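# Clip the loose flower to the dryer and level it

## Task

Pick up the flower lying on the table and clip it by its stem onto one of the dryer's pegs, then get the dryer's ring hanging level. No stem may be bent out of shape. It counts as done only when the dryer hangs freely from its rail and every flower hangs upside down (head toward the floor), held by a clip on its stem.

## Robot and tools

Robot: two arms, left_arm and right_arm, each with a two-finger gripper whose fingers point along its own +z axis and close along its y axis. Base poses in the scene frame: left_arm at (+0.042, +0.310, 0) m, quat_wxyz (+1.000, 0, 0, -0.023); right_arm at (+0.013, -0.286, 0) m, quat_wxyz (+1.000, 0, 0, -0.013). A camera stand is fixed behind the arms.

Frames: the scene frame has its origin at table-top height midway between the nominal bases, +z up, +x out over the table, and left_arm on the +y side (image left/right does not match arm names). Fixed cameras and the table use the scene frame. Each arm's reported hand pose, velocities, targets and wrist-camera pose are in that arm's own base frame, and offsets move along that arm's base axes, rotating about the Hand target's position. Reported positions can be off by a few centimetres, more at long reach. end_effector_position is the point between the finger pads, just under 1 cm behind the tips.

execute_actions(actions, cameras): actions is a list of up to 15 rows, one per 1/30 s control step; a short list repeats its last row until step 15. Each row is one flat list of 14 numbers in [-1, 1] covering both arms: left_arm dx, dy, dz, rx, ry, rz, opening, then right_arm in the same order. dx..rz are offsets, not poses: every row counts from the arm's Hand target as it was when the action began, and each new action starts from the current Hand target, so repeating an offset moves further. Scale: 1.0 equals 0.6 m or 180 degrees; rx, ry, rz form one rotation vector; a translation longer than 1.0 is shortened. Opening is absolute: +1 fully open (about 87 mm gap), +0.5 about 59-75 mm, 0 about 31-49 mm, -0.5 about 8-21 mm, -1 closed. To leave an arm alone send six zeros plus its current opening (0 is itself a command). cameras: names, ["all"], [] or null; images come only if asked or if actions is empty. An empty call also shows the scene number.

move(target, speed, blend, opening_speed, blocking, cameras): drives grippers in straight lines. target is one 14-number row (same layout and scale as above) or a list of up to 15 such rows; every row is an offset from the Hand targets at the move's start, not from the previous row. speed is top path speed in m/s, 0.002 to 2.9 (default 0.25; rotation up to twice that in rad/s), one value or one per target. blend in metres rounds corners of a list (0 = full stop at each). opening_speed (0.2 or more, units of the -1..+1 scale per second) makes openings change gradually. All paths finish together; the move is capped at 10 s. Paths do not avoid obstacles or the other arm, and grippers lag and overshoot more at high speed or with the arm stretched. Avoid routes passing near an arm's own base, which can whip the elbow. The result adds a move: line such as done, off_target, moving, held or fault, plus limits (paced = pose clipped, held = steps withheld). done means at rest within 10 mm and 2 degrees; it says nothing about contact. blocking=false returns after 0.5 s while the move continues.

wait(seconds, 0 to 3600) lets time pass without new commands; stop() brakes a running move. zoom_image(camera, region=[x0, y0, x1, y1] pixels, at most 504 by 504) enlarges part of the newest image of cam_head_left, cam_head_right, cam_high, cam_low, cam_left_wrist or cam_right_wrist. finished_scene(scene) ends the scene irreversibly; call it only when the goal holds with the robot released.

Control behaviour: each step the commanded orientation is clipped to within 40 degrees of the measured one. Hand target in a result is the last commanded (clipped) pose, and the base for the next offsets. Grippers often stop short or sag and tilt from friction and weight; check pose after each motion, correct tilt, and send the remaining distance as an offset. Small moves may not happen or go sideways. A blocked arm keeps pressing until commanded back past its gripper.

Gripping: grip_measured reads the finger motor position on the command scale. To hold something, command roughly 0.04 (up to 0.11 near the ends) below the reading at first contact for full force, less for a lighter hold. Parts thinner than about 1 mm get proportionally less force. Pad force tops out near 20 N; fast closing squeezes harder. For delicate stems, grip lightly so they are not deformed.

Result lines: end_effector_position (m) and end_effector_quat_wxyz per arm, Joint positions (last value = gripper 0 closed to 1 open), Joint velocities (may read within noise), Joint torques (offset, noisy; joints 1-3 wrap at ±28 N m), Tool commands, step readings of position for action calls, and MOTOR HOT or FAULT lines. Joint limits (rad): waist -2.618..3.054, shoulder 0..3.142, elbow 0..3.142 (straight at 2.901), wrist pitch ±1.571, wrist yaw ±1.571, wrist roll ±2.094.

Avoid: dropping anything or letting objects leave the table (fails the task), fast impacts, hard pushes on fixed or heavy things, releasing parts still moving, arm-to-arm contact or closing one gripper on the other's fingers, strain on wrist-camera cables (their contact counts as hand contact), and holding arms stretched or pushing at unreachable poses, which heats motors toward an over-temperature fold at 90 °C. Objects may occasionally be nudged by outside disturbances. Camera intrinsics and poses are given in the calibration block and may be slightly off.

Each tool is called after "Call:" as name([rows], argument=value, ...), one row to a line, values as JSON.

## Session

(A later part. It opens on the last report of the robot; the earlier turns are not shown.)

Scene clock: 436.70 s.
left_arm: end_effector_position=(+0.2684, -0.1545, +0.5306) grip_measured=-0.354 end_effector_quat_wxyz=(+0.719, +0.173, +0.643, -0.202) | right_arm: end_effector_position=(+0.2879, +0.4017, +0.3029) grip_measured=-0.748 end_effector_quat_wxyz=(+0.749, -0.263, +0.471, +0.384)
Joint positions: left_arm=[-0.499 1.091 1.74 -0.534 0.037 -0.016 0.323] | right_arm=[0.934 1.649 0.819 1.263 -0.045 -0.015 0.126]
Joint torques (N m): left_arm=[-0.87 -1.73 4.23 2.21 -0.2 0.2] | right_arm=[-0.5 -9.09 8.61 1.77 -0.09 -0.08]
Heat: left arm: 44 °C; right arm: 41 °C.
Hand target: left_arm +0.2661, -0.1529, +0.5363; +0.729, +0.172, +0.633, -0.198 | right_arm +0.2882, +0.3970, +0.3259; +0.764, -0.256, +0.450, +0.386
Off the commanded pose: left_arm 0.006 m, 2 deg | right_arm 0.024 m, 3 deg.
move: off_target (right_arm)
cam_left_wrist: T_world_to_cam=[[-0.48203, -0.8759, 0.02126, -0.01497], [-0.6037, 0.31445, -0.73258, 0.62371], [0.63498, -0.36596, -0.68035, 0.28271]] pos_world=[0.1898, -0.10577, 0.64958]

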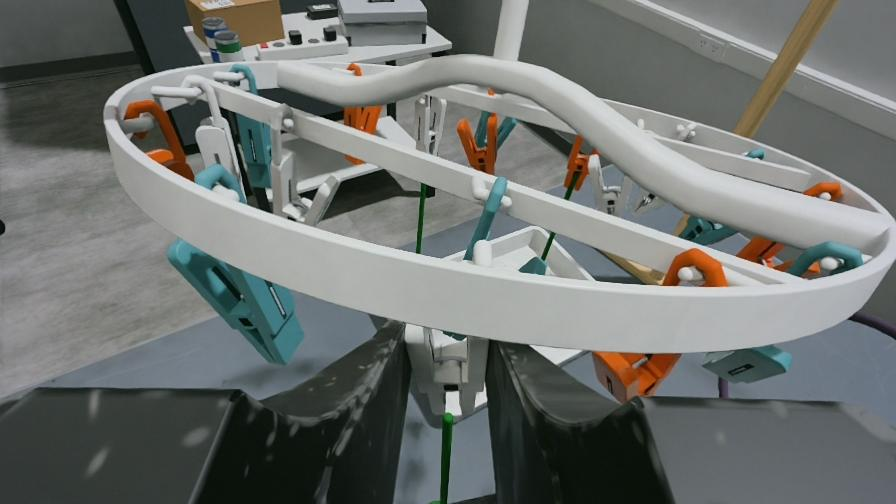

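Call:
move(target=[0,0,0,0,0,0,-0.8, 0.0014,-0.0053,0.0035,0,0,0,-0.95], speed=0.05, cameras=["cam_left_wrist"])

Call:
zoom_image(camera="cam_left_wrist", region=[370, 300, 530, 504])

Scene clock: 439.83 s.
left_arm: end_effector_position=(+0.2684, -0.1545, +0.5306) grip_measured=-0.354 end_effector_quat_wxyz=(+0.719, +0.173, +0.643, -0.202) | right_arm: end_effector_position=(+0.2897, +0.3986, +0.3057) grip_measured=-0.748 end_effector_quat_wxyz=(+0.751, -0.263, +0.470, +0.383)
Joint positions: left_arm=[-0.499 1.091 1.74 -0.534 0.037 -0.016 0.323] | right_arm=[0.925 1.639 0.819 1.254 -0.052 -0.015 0.126]
Joint torques (N m): left_arm=[-0.87 -1.76 4.22 2.21 -0.19 0.2] | right_arm=[-0.46 -9.21 8.35 1.77 -0.06 -0.05]
Heat: left arm: 44 °C; right arm: 41 °C.
Hand target: left_arm +0.2661, -0.1529, +0.5363; +0.729, +0.172, +0.633, -0.198 | right_arm +0.2890, +0.3938, +0.3281; +0.764, -0.256, +0.450, +0.386
Off the commanded pose: left_arm 0.006 m, 2 deg | right_arm 0.023 m, 3 deg.
move: off_target (right_arm)
cam_left_wrist: T_world_to_cam=[[-0.48203, -0.8759, 0.02126, -0.01497], [-0.6037, 0.31445, -0.73258, 0.62371], [0.63498, -0.36596, -0.68035, 0.28271]] pos_world=[0.1898, -0.10577, 0.64958]

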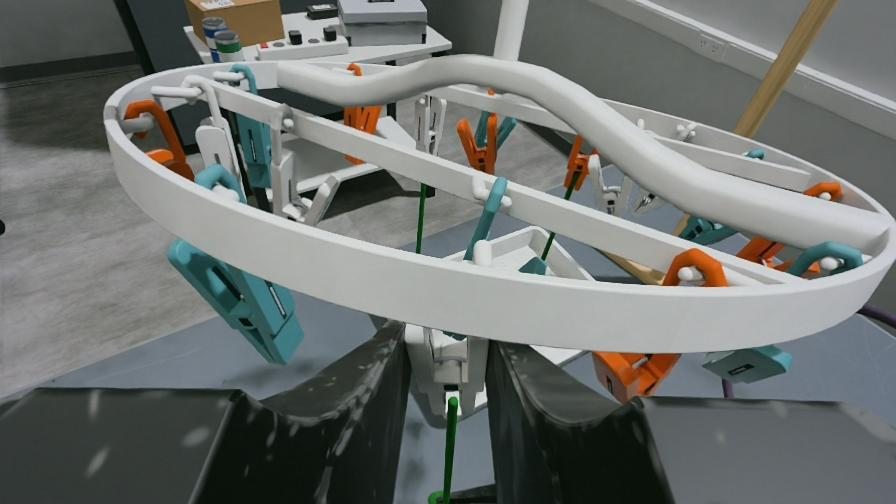

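Scaled by 2.471 from the camera's image (finer frame: 1280x720).

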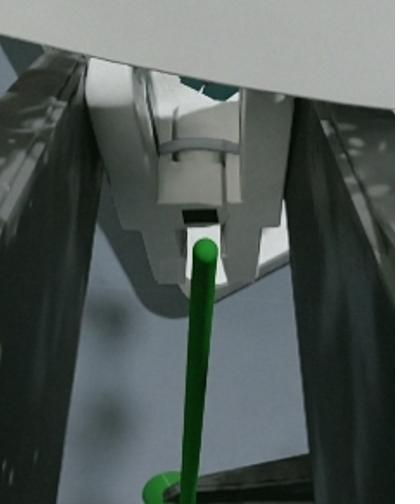

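Call:
move(target=[0,0,0,0,0,0,-0.8, 0.0,0.0,0.0155,0,0,0,-0.95], speed=0.04, cameras=["cam_left_wrist"])

Call:
zoom_image(camera="cam_left_wrist", region=[370, 300, 530, 504])

Scene clock: 443.77 s.
left_arm: end_effector_position=(+0.2684, -0.1545, +0.5306) grip_measured=-0.354 end_effector_quat_wxyz=(+0.719, +0.173, +0.643, -0.202) | right_arm: end_effector_position=(+0.2893, +0.3983, +0.3144) grip_measured=-0.748 end_effector_quat_wxyz=(+0.750, -0.264, +0.470, +0.383)
Joint positions: left_arm=[-0.499 1.091 1.74 -0.534 0.037 -0.016 0.323] | right_arm=[0.925 1.617 0.837 1.213 -0.053 -0.015 0.126]
Joint torques (N m): left_arm=[-0.87 -1.76 4.21 2.21 -0.19 0.2] | right_arm=[-0.44 -8.87 8.88 1.76 -0.08 -0.04]
Heat: left arm: 44 °C; right arm: 41 °C.
Hand target: left_arm +0.2661, -0.1529, +0.5363; +0.729, +0.172, +0.633, -0.198 | right_arm +0.2890, +0.3938, +0.3374; +0.764, -0.256, +0.450, +0.386
Off the commanded pose: left_arm 0.006 m, 2 deg | right_arm 0.023 m, 3 deg.
move: off_target (right_arm)
cam_left_wrist: T_world_to_cam=[[-0.48203, -0.8759, 0.02126, -0.01497], [-0.6037, 0.31445, -0.73258, 0.62371], [0.63498, -0.36596, -0.68035, 0.28271]] pos_world=[0.1898, -0.10577, 0.64958]

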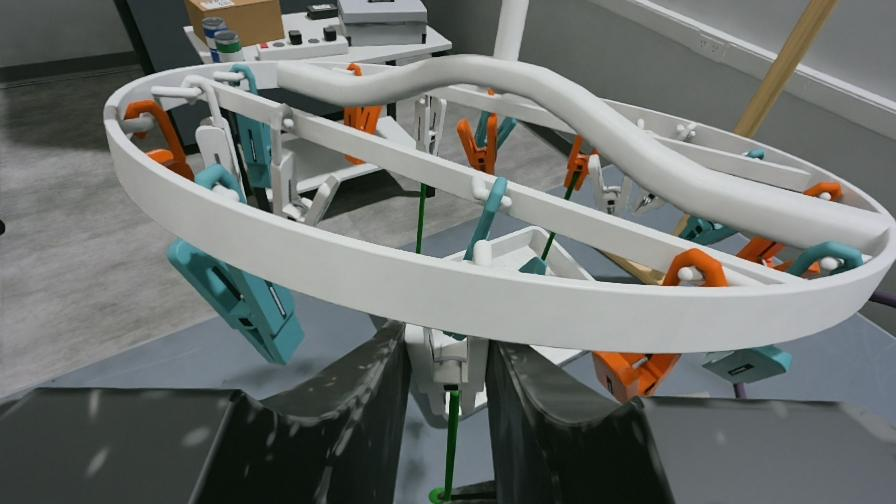

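Scaled by 2.471 from the camera's image (finer frame: 1280x720).

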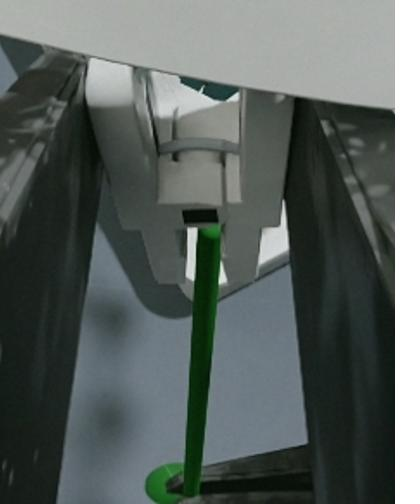

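Call:
move(target=[0,0,0,0,0,0,-0.15, 0,0,0,0,0,0,-0.95], opening_speed=0.4, cameras=["cam_left_wrist"])

Call:
zoom_image(camera="cam_left_wrist", region=[340, 290, 560, 504])

Scene clock: 447.80 s.
left_arm: end_effector_position=(+0.2684, -0.1544, +0.5306) grip_measured=-0.150 end_effector_quat_wxyz=(+0.719, +0.172, +0.643, -0.202) | right_arm: end_effector_position=(+0.2893, +0.3983, +0.3143) grip_measured=-0.748 end_effector_quat_wxyz=(+0.750, -0.264, +0.470, +0.383)
Joint positions: left_arm=[-0.499 1.091 1.74 -0.534 0.037 -0.016 0.425] | right_arm=[0.925 1.617 0.837 1.213 -0.053 -0.015 0.126]
Joint torques (N m): left_arm=[-0.87 -1.77 4.18 2.21 -0.19 0.2] | right_arm=[-0.49 -8.83 8.83 1.77 -0.07 -0.04]
Heat: left arm: 44 °C; right arm: 40 °C.
Hand target: left_arm +0.2661, -0.1529, +0.5363; +0.729, +0.172, +0.633, -0.198 | right_arm +0.2890, +0.3938, +0.3374; +0.764, -0.256, +0.450, +0.386
Off the commanded pose: left_arm 0.006 m, 2 deg | right_arm 0.024 m, 3 deg.
move: done
cam_left_wrist: T_world_to_cam=[[-0.48175, -0.87605, 0.02127, -0.01504], [-0.60381, 0.31426, -0.73257, 0.6237], [0.63508, -0.36576, -0.68036, 0.28272]] pos_world=[0.1898, -0.10577, 0.64958]

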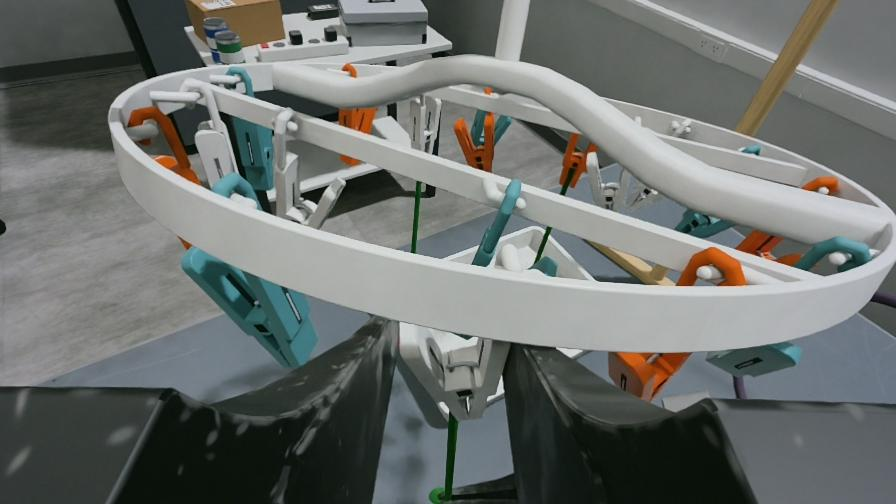

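Scaled by 2.291 from the camera's image (finer frame: 1280x720).

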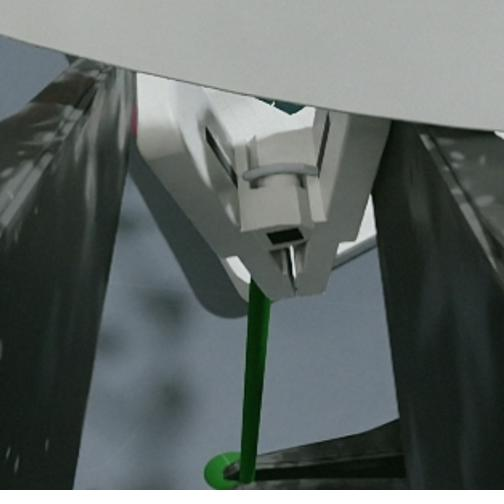

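Call:
wait(seconds=0.05, cameras=["cam_head_left","cam_head_right","cam_low","cam_right_wrist","cam_high"])

Call:
zoom_image(camera="cam_head_left", region=[130, 160, 210, 240])

Call:
zoom_image(camera="cam_head_right", region=[120, 160, 200, 240])

Call:
zoom_image(camera="cam_low", region=[270, 100, 340, 170])

Scene clock: 451.97 s.
left_arm: end_effector_position=(+0.2684, -0.1544, +0.5306) grip_measured=-0.150 end_effector_quat_wxyz=(+0.719, +0.172, +0.643, -0.202) | right_arm: end_effector_position=(+0.2893, +0.3983, +0.3143) grip_measured=-0.748 end_effector_quat_wxyz=(+0.750, -0.264, +0.470, +0.383)
Joint positions: left_arm=[-0.499 1.091 1.74 -0.534 0.037 -0.016 0.425] | right_arm=[0.925 1.617 0.837 1.213 -0.053 -0.015 0.126]
Joint torques (N m): left_arm=[-0.87 -1.74 4.22 2.21 -0.19 0.2] | right_arm=[-0.47 -8.91 8.84 1.77 -0.09 -0.05]
Heat: left arm: 45 °C; right arm: 40 °C.
Hand target: left_arm +0.2661, -0.1529, +0.5363; +0.729, +0.172, +0.633, -0.198 | right_arm +0.2890, +0.3938, +0.3374; +0.764, -0.256, +0.450, +0.386
Tool commands: left_gripper/opening=-0.15 right_gripper/opening=-0.95
Off the commanded pose: left_arm 0.006 m, 2 deg | right_arm 0.024 m, 3 deg.
wait: 0.07 s; at rest from the start
cam_right_wrist: T_world_to_cam=[[0.83757, -0.5458, 0.02428, -0.02973], [-0.21496, -0.37009, -0.90378, 0.51386], [0.50227, 0.75176, -0.4273, -0.16746]] pos_world=[0.21947, 0.29983, 0.39359]
Images, in order (width x height): cam_head_left 504x504, cam_head_right 504x504, cam_high 504x504, cam_low 504x504, cam_right_wrist 896x504.

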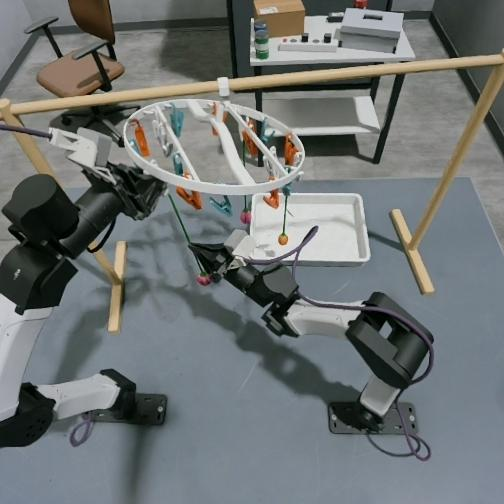

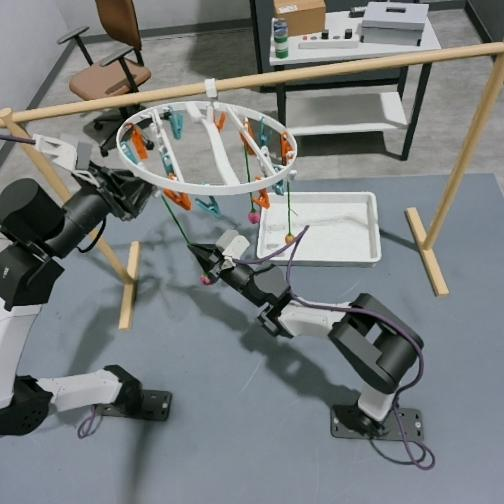

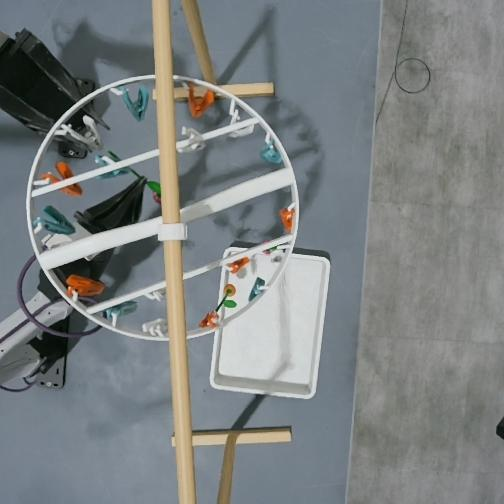

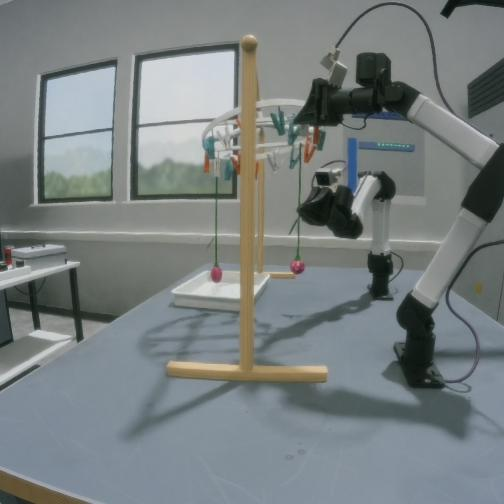

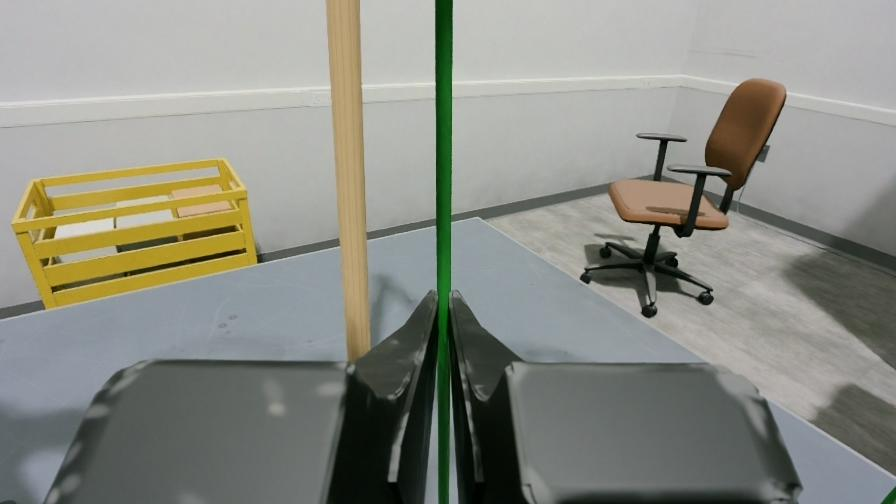

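Scaled by 6.300 from the camera's image (finer frame: 720x720).

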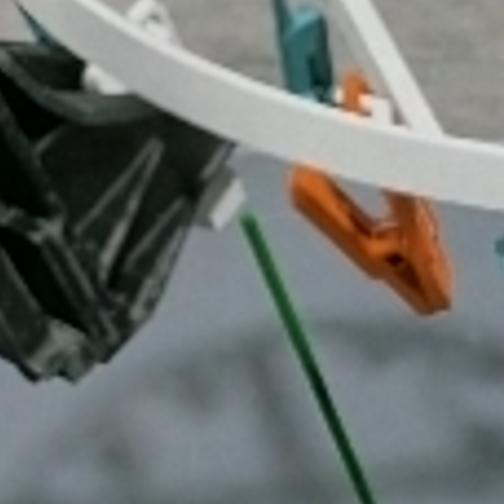

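Scaled by 6.300 from the camera's image (finer frame: 720x720).

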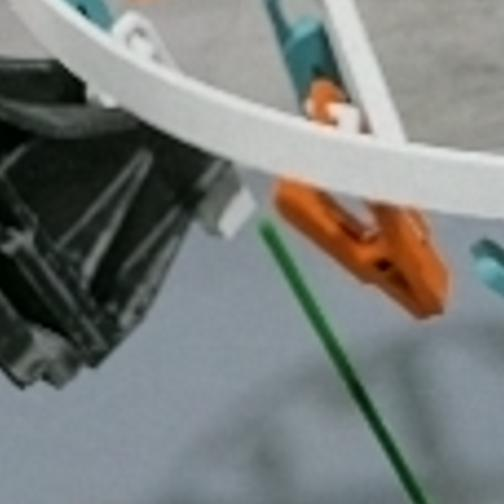

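Scaled by 7.200 from the camera's image (finer frame: 720x720).

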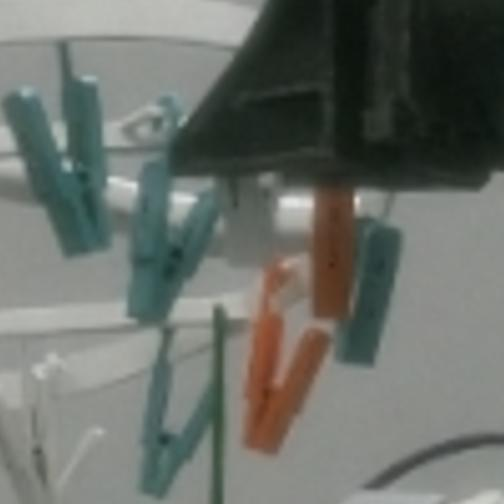

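Call:
move([
  [0,0,0,0,0,0,-0.8, 0,0,-0.004,0,0,0,-0.95],
  [0,0,0,0,0,0,-0.8, -0.0355,0.0273,-0.0373,0,0,0,-0.95],
  [0,0,0,0,0,0,-0.8, -0.015,0.013,-0.004,0,0,0,-0.95],
], speed=[0.05,0.08,0.05], cameras=["cam_left_wrist","cam_low","cam_head_left","cam_head_right"])

Call:
zoom_image(camera="cam_left_wrist", region=[370, 300, 530, 504])

Call:
zoom_image(camera="cam_head_left", region=[140, 165, 200, 225])

Call:
zoom_image(camera="cam_low", region=[270, 100, 340, 170])

Scene clock: 469.83 s.
left_arm: end_effector_position=(+0.2683, -0.1543, +0.5312) grip_measured=-0.371 end_effector_quat_wxyz=(+0.720, +0.172, +0.642, -0.201) | right_arm: end_effector_position=(+0.2809, +0.4058, +0.3110) grip_measured=-0.748 end_effector_quat_wxyz=(+0.752, -0.267, +0.469, +0.378)
Joint positions: left_arm=[-0.501 1.09 1.74 -0.532 0.033 -0.014 0.315] | right_arm=[0.962 1.626 0.834 1.223 -0.02 -0.042 0.126]
Joint torques (N m): left_arm=[-0.66 -1.69 4.22 2.19 -0.15 0.18] | right_arm=[-0.34 -9.05 8.87 1.78 -0.07 0.09]
Heat: left arm: 45 °C; right arm: 40 °C.
Hand target: left_arm +0.2661, -0.1529, +0.5362; +0.729, +0.172, +0.633, -0.198 | right_arm +0.2800, +0.4017, +0.3349; +0.764, -0.256, +0.450, +0.386
Off the commanded pose: left_arm 0.006 m, 2 deg | right_arm 0.024 m, 3 deg.
move: off_target (right_arm)
cam_left_wrist: T_world_to_cam=[[-0.48018, -0.87696, 0.01911, -0.01438], [-0.60216, 0.31371, -0.73416, 0.62438], [0.63784, -0.36403, -0.67871, 0.28187]] pos_world=[0.18929, -0.10588, 0.64998]
Images, in order (width x height): cam_head_left 504x504, cam_head_right 504x504, cam_low 504x504, cam_left_wrist 896x504.

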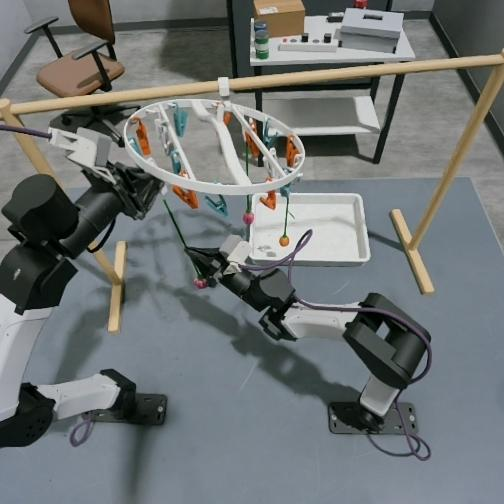

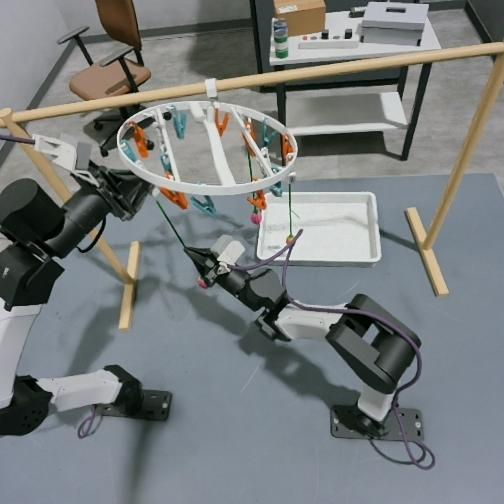

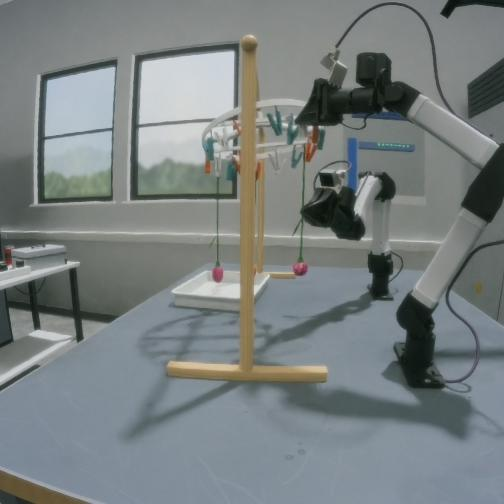

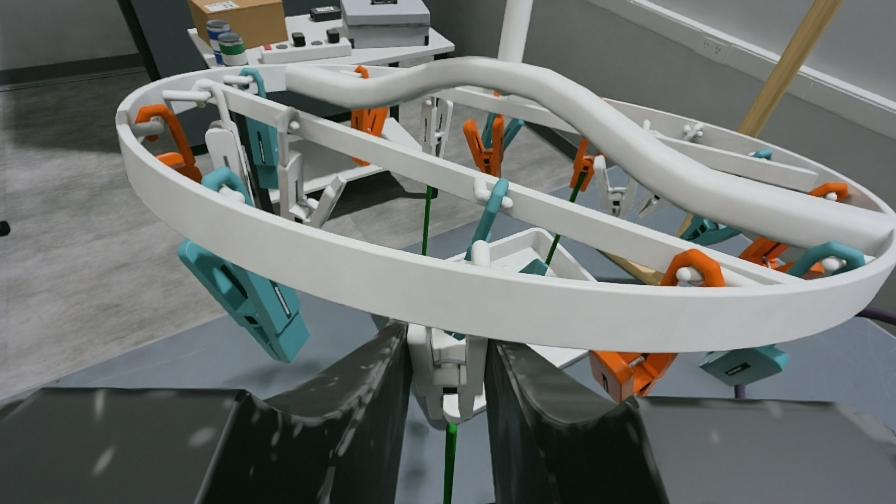

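Scaled by 2.471 from the camera's image (finer frame: 1280x720).

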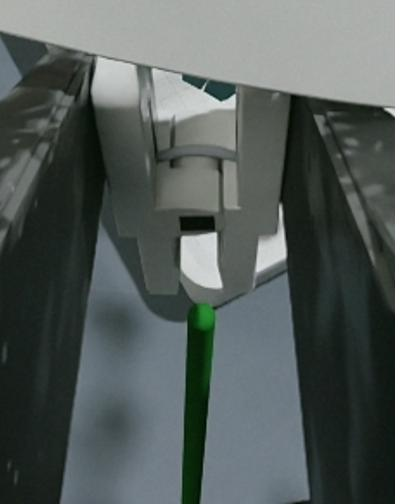

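Scaled by 8.400 from the camera's image (finer frame: 720x720).

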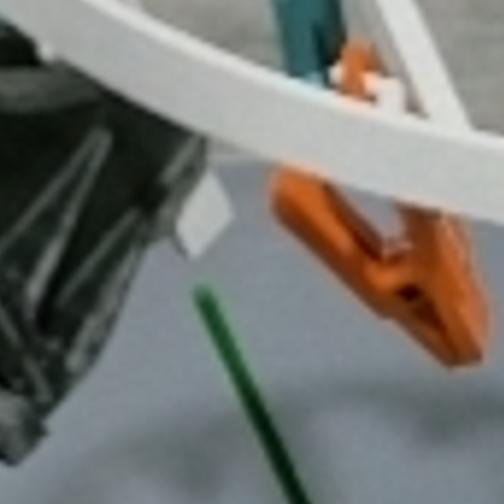

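Scaled by 7.200 from the camera's image (finer frame: 720x720).

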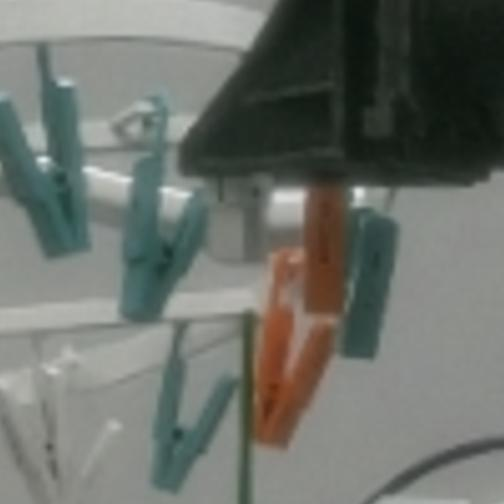

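Call:
move(target=[0,0,0,0,0,0,-0.8, 0,0,0.0255,0,0,0,-0.95], speed=0.05, cameras=["cam_left_wrist","cam_low","cam_head_left"])

Call:
zoom_image(camera="cam_left_wrist", region=[370, 300, 530, 504])

Call:
zoom_image(camera="cam_head_left", region=[140, 165, 200, 225])

Call:
zoom_image(camera="cam_low", region=[270, 100, 340, 170])

Scene clock: 474.90 s.
left_arm: end_effector_position=(+0.2681, -0.1542, +0.5327) grip_measured=-0.371 end_effector_quat_wxyz=(+0.722, +0.172, +0.640, -0.201) | right_arm: end_effector_position=(+0.2812, +0.4063, +0.3257) grip_measured=-0.748 end_effector_quat_wxyz=(+0.752, -0.267, +0.469, +0.378)
Joint positions: left_arm=[-0.501 1.09 1.74 -0.527 0.033 -0.014 0.315] | right_arm=[0.962 1.597 0.871 1.156 -0.02 -0.042 0.126]
Joint torques (N m): left_arm=[-0.66 -1.66 4.18 2.15 -0.15 0.18] | right_arm=[-0.4 -8.92 9.22 1.77 -0.08 0.08]
Heat: left arm: 45 °C; right arm: 40 °C.
Hand target: left_arm +0.2662, -0.1529, +0.5362; +0.729, +0.172, +0.633, -0.198 | right_arm +0.2799, +0.4016, +0.3503; +0.764, -0.256, +0.450, +0.386
Off the commanded pose: left_arm 0.004 m, 1 deg | right_arm 0.025 m, 3 deg.
move: off_target (right_arm)
cam_left_wrist: T_world_to_cam=[[-0.48031, -0.87689, 0.01912, -0.0144], [-0.59845, 0.31171, -0.73804, 0.62603], [0.64122, -0.36593, -0.67449, 0.27955]] pos_world=[0.18848, -0.10547, 0.65086]
Images, in order (width x height): cam_head_left 504x504, cam_low 504x504, cam_left_wrist 896x504.

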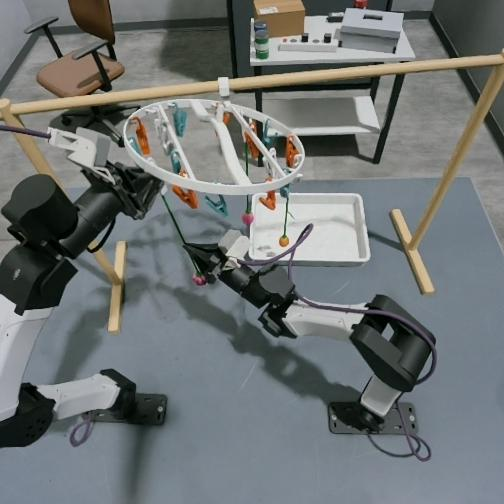

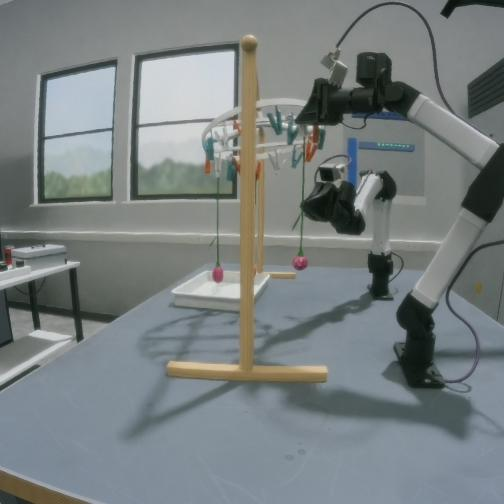

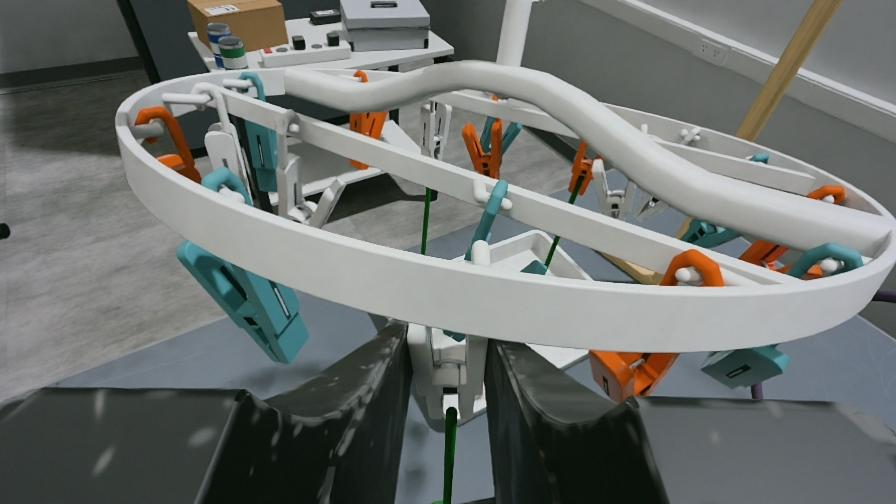

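Scaled by 2.471 from the camera's image (finer frame: 1280x720).

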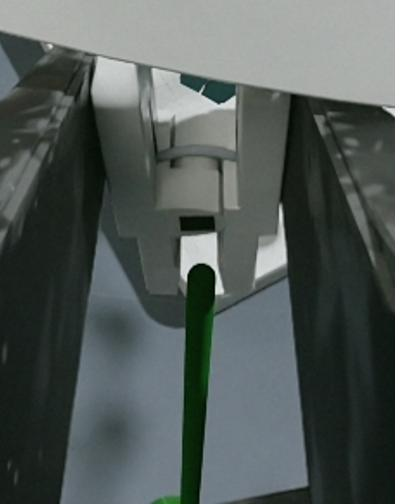

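Scaled by 8.400 from the camera's image (finer frame: 720x720).

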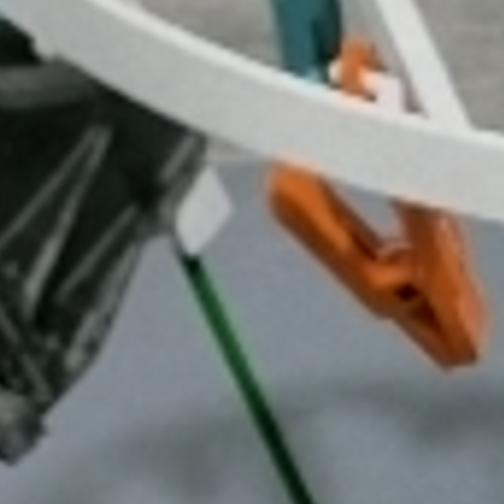

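Scaled by 7.200 from the camera's image (finer frame: 720x720).

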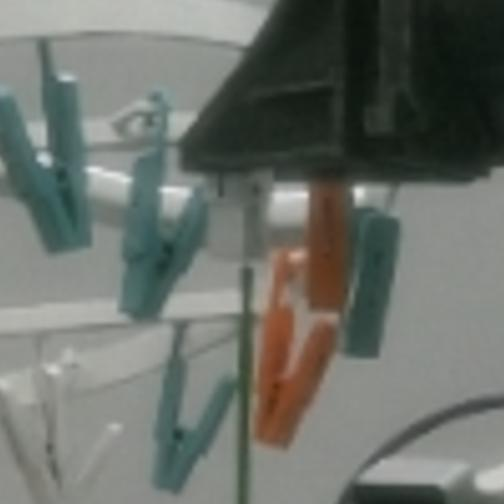

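Call:
move(target=[0,0,0,0,0,0,-0.8,0,0,0.0155,0,0,0,-0.95], speed=0.04, cameras=["cam_low","cam_head_left","cam_left_wrist"])

Scene clock: 480.57 s.
left_arm: end_effector_position=(+0.2681, -0.1542, +0.5327) grip_measured=-0.371 end_effector_quat_wxyz=(+0.722, +0.172, +0.640, -0.201) | right_arm: end_effector_position=(+0.2813, +0.4065, +0.3359) grip_measured=-0.748 end_effector_quat_wxyz=(+0.752, -0.267, +0.469, +0.378)
Joint positions: left_arm=[-0.501 1.09 1.74 -0.527 0.033 -0.014 0.315] | right_arm=[0.962 1.58 0.897 1.115 -0.02 -0.042 0.126]
Joint torques (N m): left_arm=[-0.66 -1.58 4.21 2.14 -0.15 0.18] | right_arm=[-0.38 -8.76 9.2 1.75 -0.08 0.08]
Heat: left arm: 45 °C; right arm: 41 °C.
Hand target: left_arm +0.2662, -0.1529, +0.5362; +0.729, +0.172, +0.633, -0.198 | right_arm +0.2799, +0.4016, +0.3596; +0.764, -0.256, +0.450, +0.386
Off the commanded pose: left_arm 0.004 m, 1 deg | right_arm 0.024 m, 3 deg.
move: off_target (right_arm)
cam_left_wrist: T_world_to_cam=[[-0.48031, -0.87689, 0.01912, -0.0144], [-0.59845, 0.31171, -0.73804, 0.62603], [0.64122, -0.36593, -0.67449, 0.27955]] pos_world=[0.18848, -0.10547, 0.65086]
Images, in order (width x height): cam_head_left 504x504, cam_low 504x504, cam_left_wrist 896x504.

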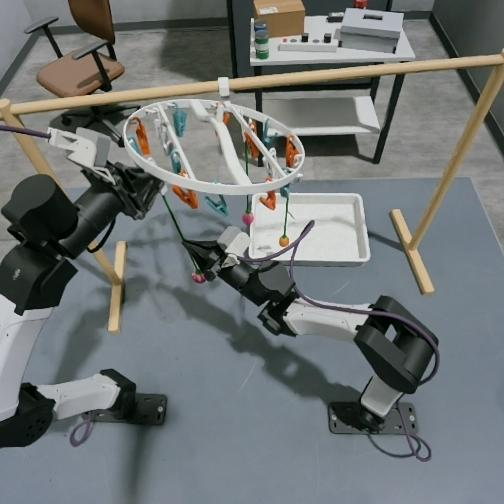

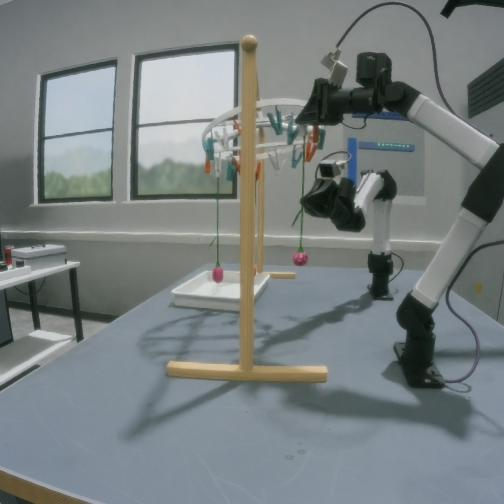

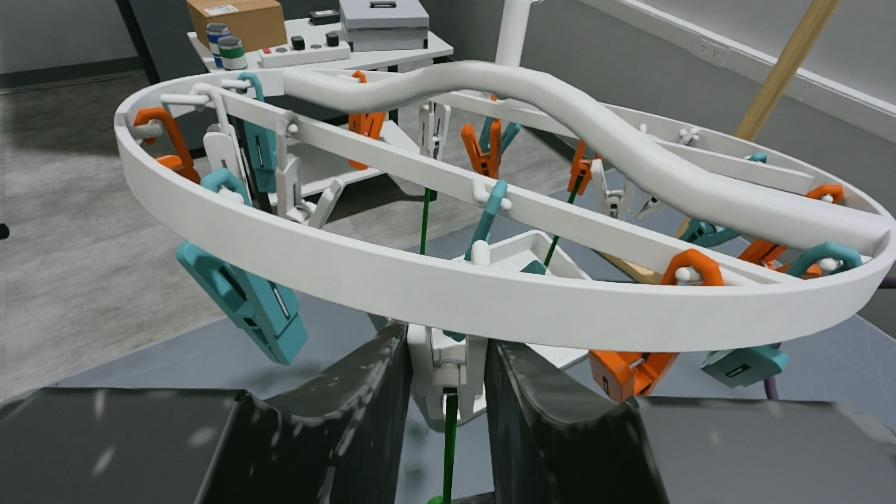

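Call:
zoom_image(camera="cam_low", region=[270, 100, 340, 170])

Call:
zoom_image(camera="cam_left_wrist", region=[370, 300, 530, 504])

Call:
zoom_image(camera="cam_head_left", region=[140, 165, 200, 225])

Scaled by 7.200 from the camera's image (finer frame: 720x720).

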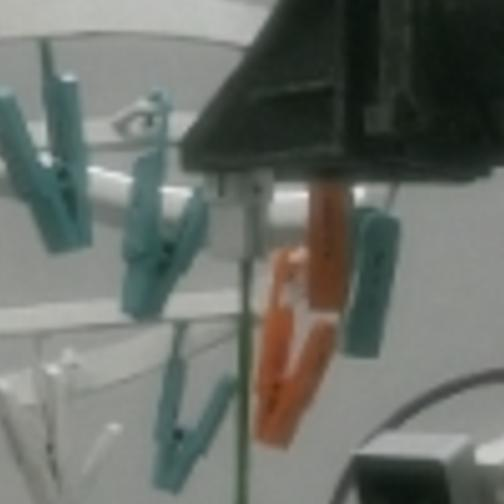

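Scaled by 2.471 from the camera's image (finer frame: 1280x720).

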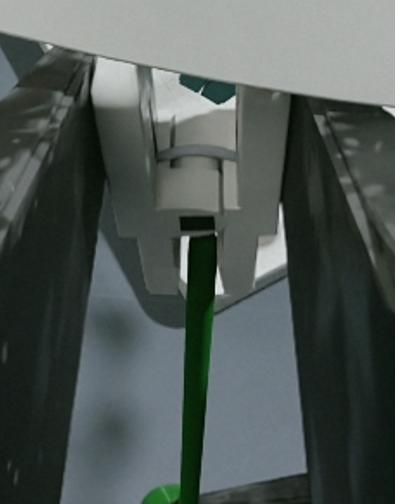

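Scaled by 8.400 from the camera's image (finer frame: 720x720).

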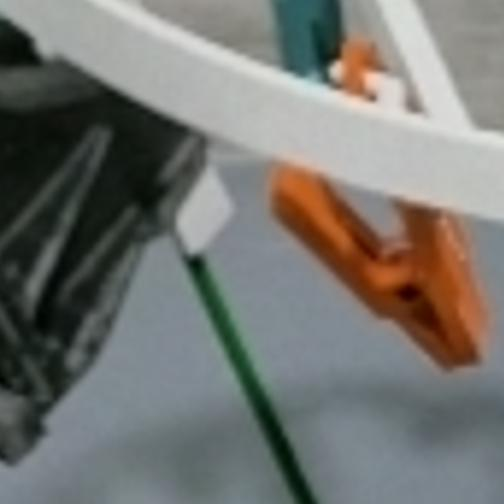

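Call:
move(target=[0,0,0,0,0,0,-0.1,0,0,0,0,0,0,-0.95], opening_speed=0.5, cameras=["cam_low","cam_head_left","cam_left_wrist"])

Call:
zoom_image(camera="cam_low", region=[270, 100, 340, 170])

Call:
zoom_image(camera="cam_left_wrist", region=[370, 300, 530, 504])

Call:
zoom_image(camera="cam_head_left", region=[140, 165, 200, 225])

Scene clock: 486.63 s.
left_arm: end_effector_position=(+0.2681, -0.1542, +0.5327) grip_measured=-0.100 end_effector_quat_wxyz=(+0.722, +0.172, +0.640, -0.201) | right_arm: end_effector_position=(+0.2814, +0.4067, +0.3354) grip_measured=-0.748 end_effector_quat_wxyz=(+0.752, -0.267, +0.469, +0.378)
Joint positions: left_arm=[-0.501 1.09 1.74 -0.527 0.033 -0.014 0.45] | right_arm=[0.962 1.58 0.897 1.113 -0.02 -0.042 0.126]
Joint torques (N m): left_arm=[-0.66 -1.58 4.19 2.14 -0.15 0.18] | right_arm=[-0.4 -8.75 9.17 1.79 -0.09 0.07]
Heat: left arm: 44 °C; right arm: 41 °C.
Hand target: left_arm +0.2662, -0.1529, +0.5362; +0.729, +0.172, +0.633, -0.198 | right_arm +0.2800, +0.4016, +0.3596; +0.764, -0.256, +0.450, +0.386
Off the commanded pose: left_arm 0.004 m, 1 deg | right_arm 0.025 m, 3 deg.
move: done
cam_left_wrist: T_world_to_cam=[[-0.48031, -0.87689, 0.01912, -0.0144], [-0.59845, 0.31171, -0.73804, 0.62603], [0.64122, -0.36593, -0.67449, 0.27955]] pos_world=[0.18848, -0.10547, 0.65086]
Images, in order (width x height): cam_head_left 504x504, cam_low 504x504, cam_left_wrist 896x504.

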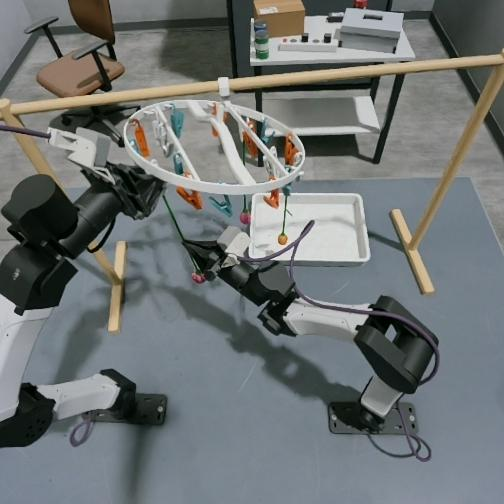

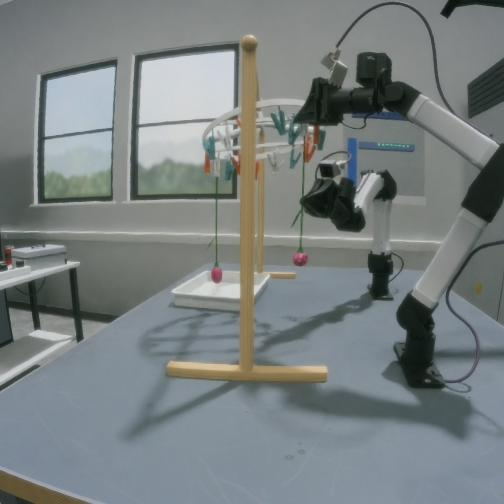

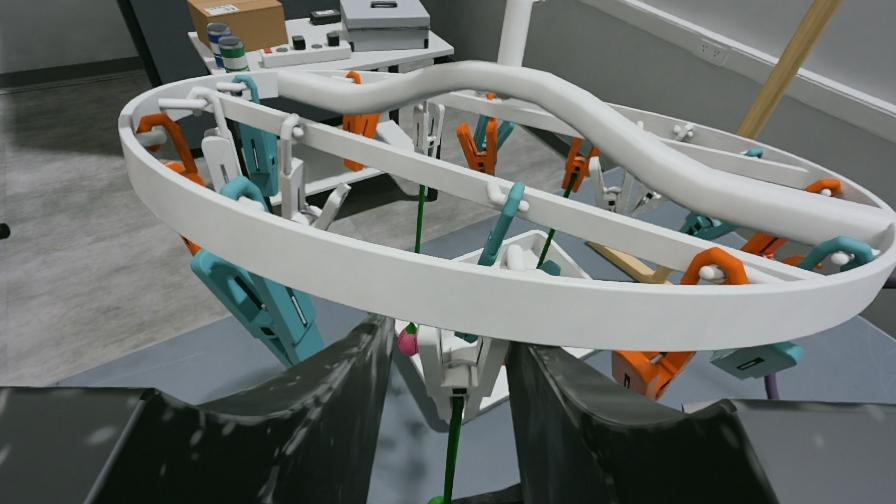

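Scaled by 7.200 from the camera's image (finer frame: 720x720).

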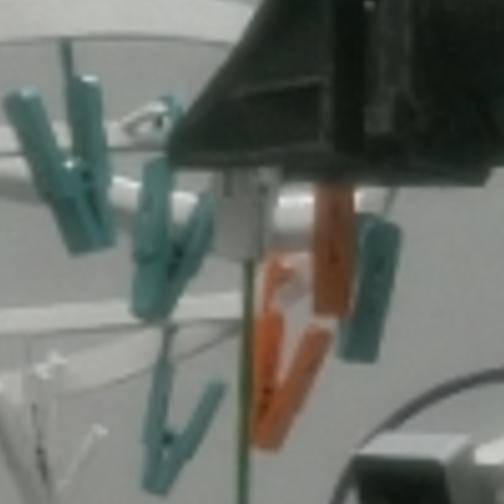

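Scaled by 2.471 from the camera's image (finer frame: 1280x720).

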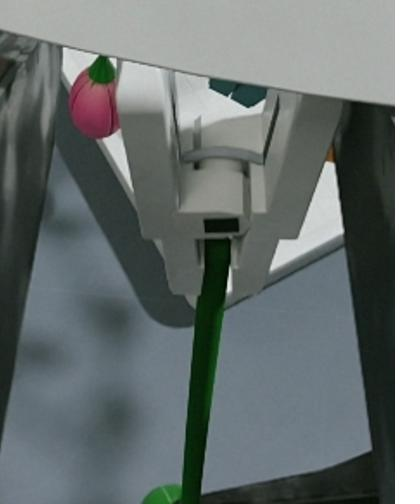

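Scaled by 8.400 from the camera's image (finer frame: 720x720).

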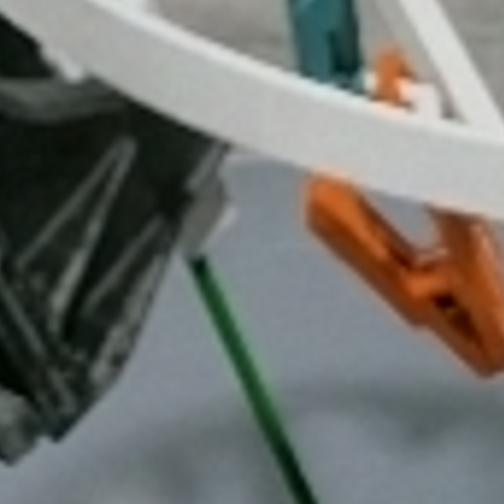

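Call:
move(target=[0,0,0,0,0,0,-0.1,0,0,0,0,0,0,-0.5], opening_speed=0.5, cameras=["cam_low","cam_head_left","cam_left_wrist","cam_right_wrist"])

Scene clock: 491.87 s.
left_arm: end_effector_position=(+0.2681, -0.1542, +0.5327) grip_measured=-0.100 end_effector_quat_wxyz=(+0.722, +0.172, +0.640, -0.201) | right_arm: end_effector_position=(+0.2814, +0.4067, +0.3354) grip_measured=-0.500 end_effector_quat_wxyz=(+0.752, -0.267, +0.469, +0.378)
Joint positions: left_arm=[-0.501 1.09 1.74 -0.527 0.033 -0.014 0.45] | right_arm=[0.962 1.58 0.897 1.113 -0.02 -0.042 0.25]
Joint torques (N m): left_arm=[-0.68 -1.59 4.22 2.14 -0.15 0.18] | right_arm=[-0.39 -8.8 9.13 1.79 -0.08 0.06]
Heat: left arm: 44 °C; right arm: 41 °C.
Hand target: left_arm +0.2662, -0.1529, +0.5362; +0.729, +0.172, +0.633, -0.198 | right_arm +0.2800, +0.4016, +0.3596; +0.764, -0.256, +0.450, +0.386
Off the commanded pose: left_arm 0.004 m, 1 deg | right_arm 0.025 m, 3 deg.
move: done
cam_left_wrist: T_world_to_cam=[[-0.48031, -0.87689, 0.01912, -0.0144], [-0.59845, 0.31171, -0.73804, 0.62603], [0.64122, -0.36593, -0.67449, 0.27955]] pos_world=[0.18848, -0.10547, 0.65086]
cam_right_wrist: T_world_to_cam=[[0.83491, -0.54928, 0.03482, -0.02039], [-0.21017, -0.37665, -0.9022, 0.53497], [0.50868, 0.74594, -0.42991, -0.15929]] pos_world=[0.21049, 0.30912, 0.41489]
Images, in order (width x height): cam_head_left 504x504, cam_low 504x504, cam_left_wrist 896x504, cam_right_wrist 896x504.

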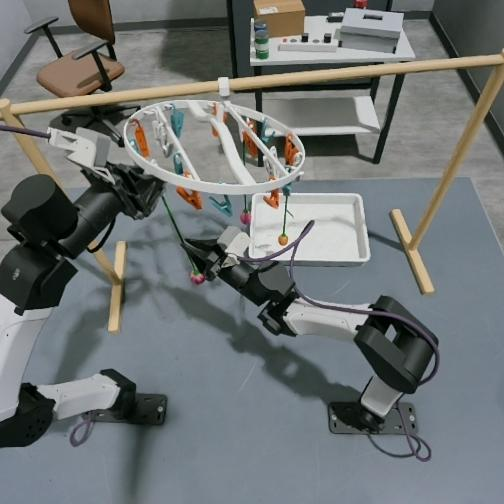

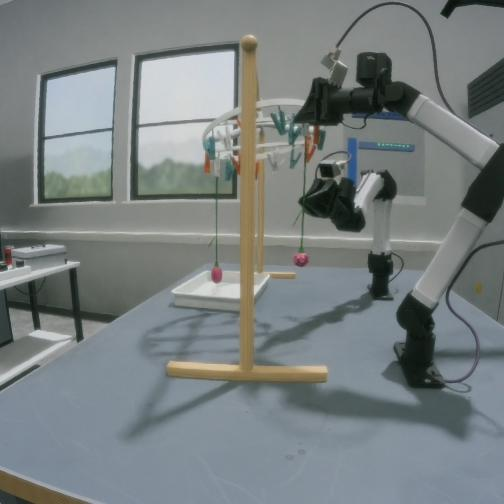

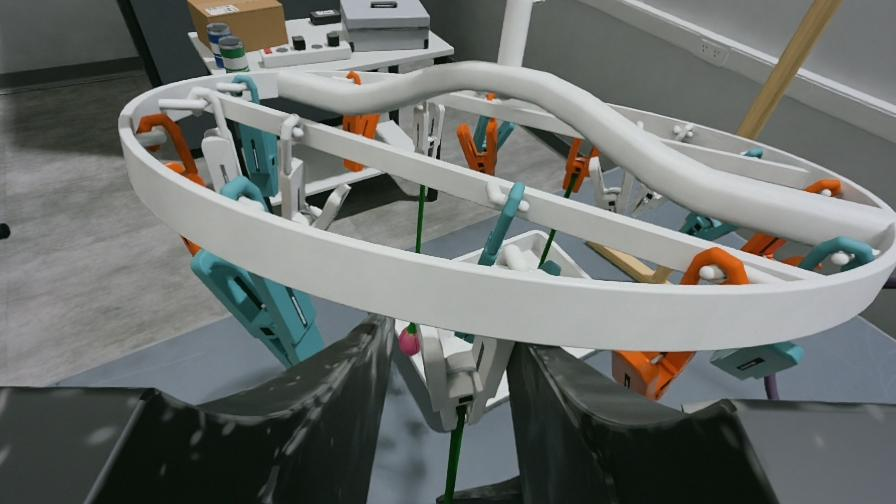

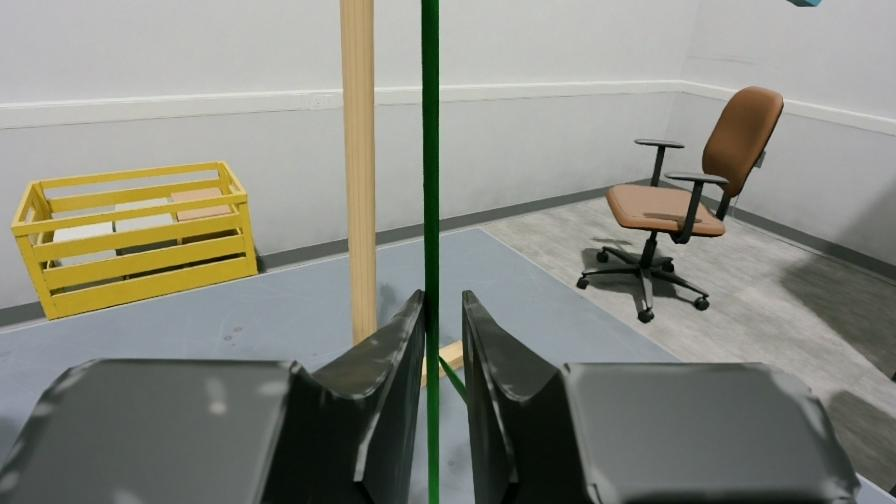

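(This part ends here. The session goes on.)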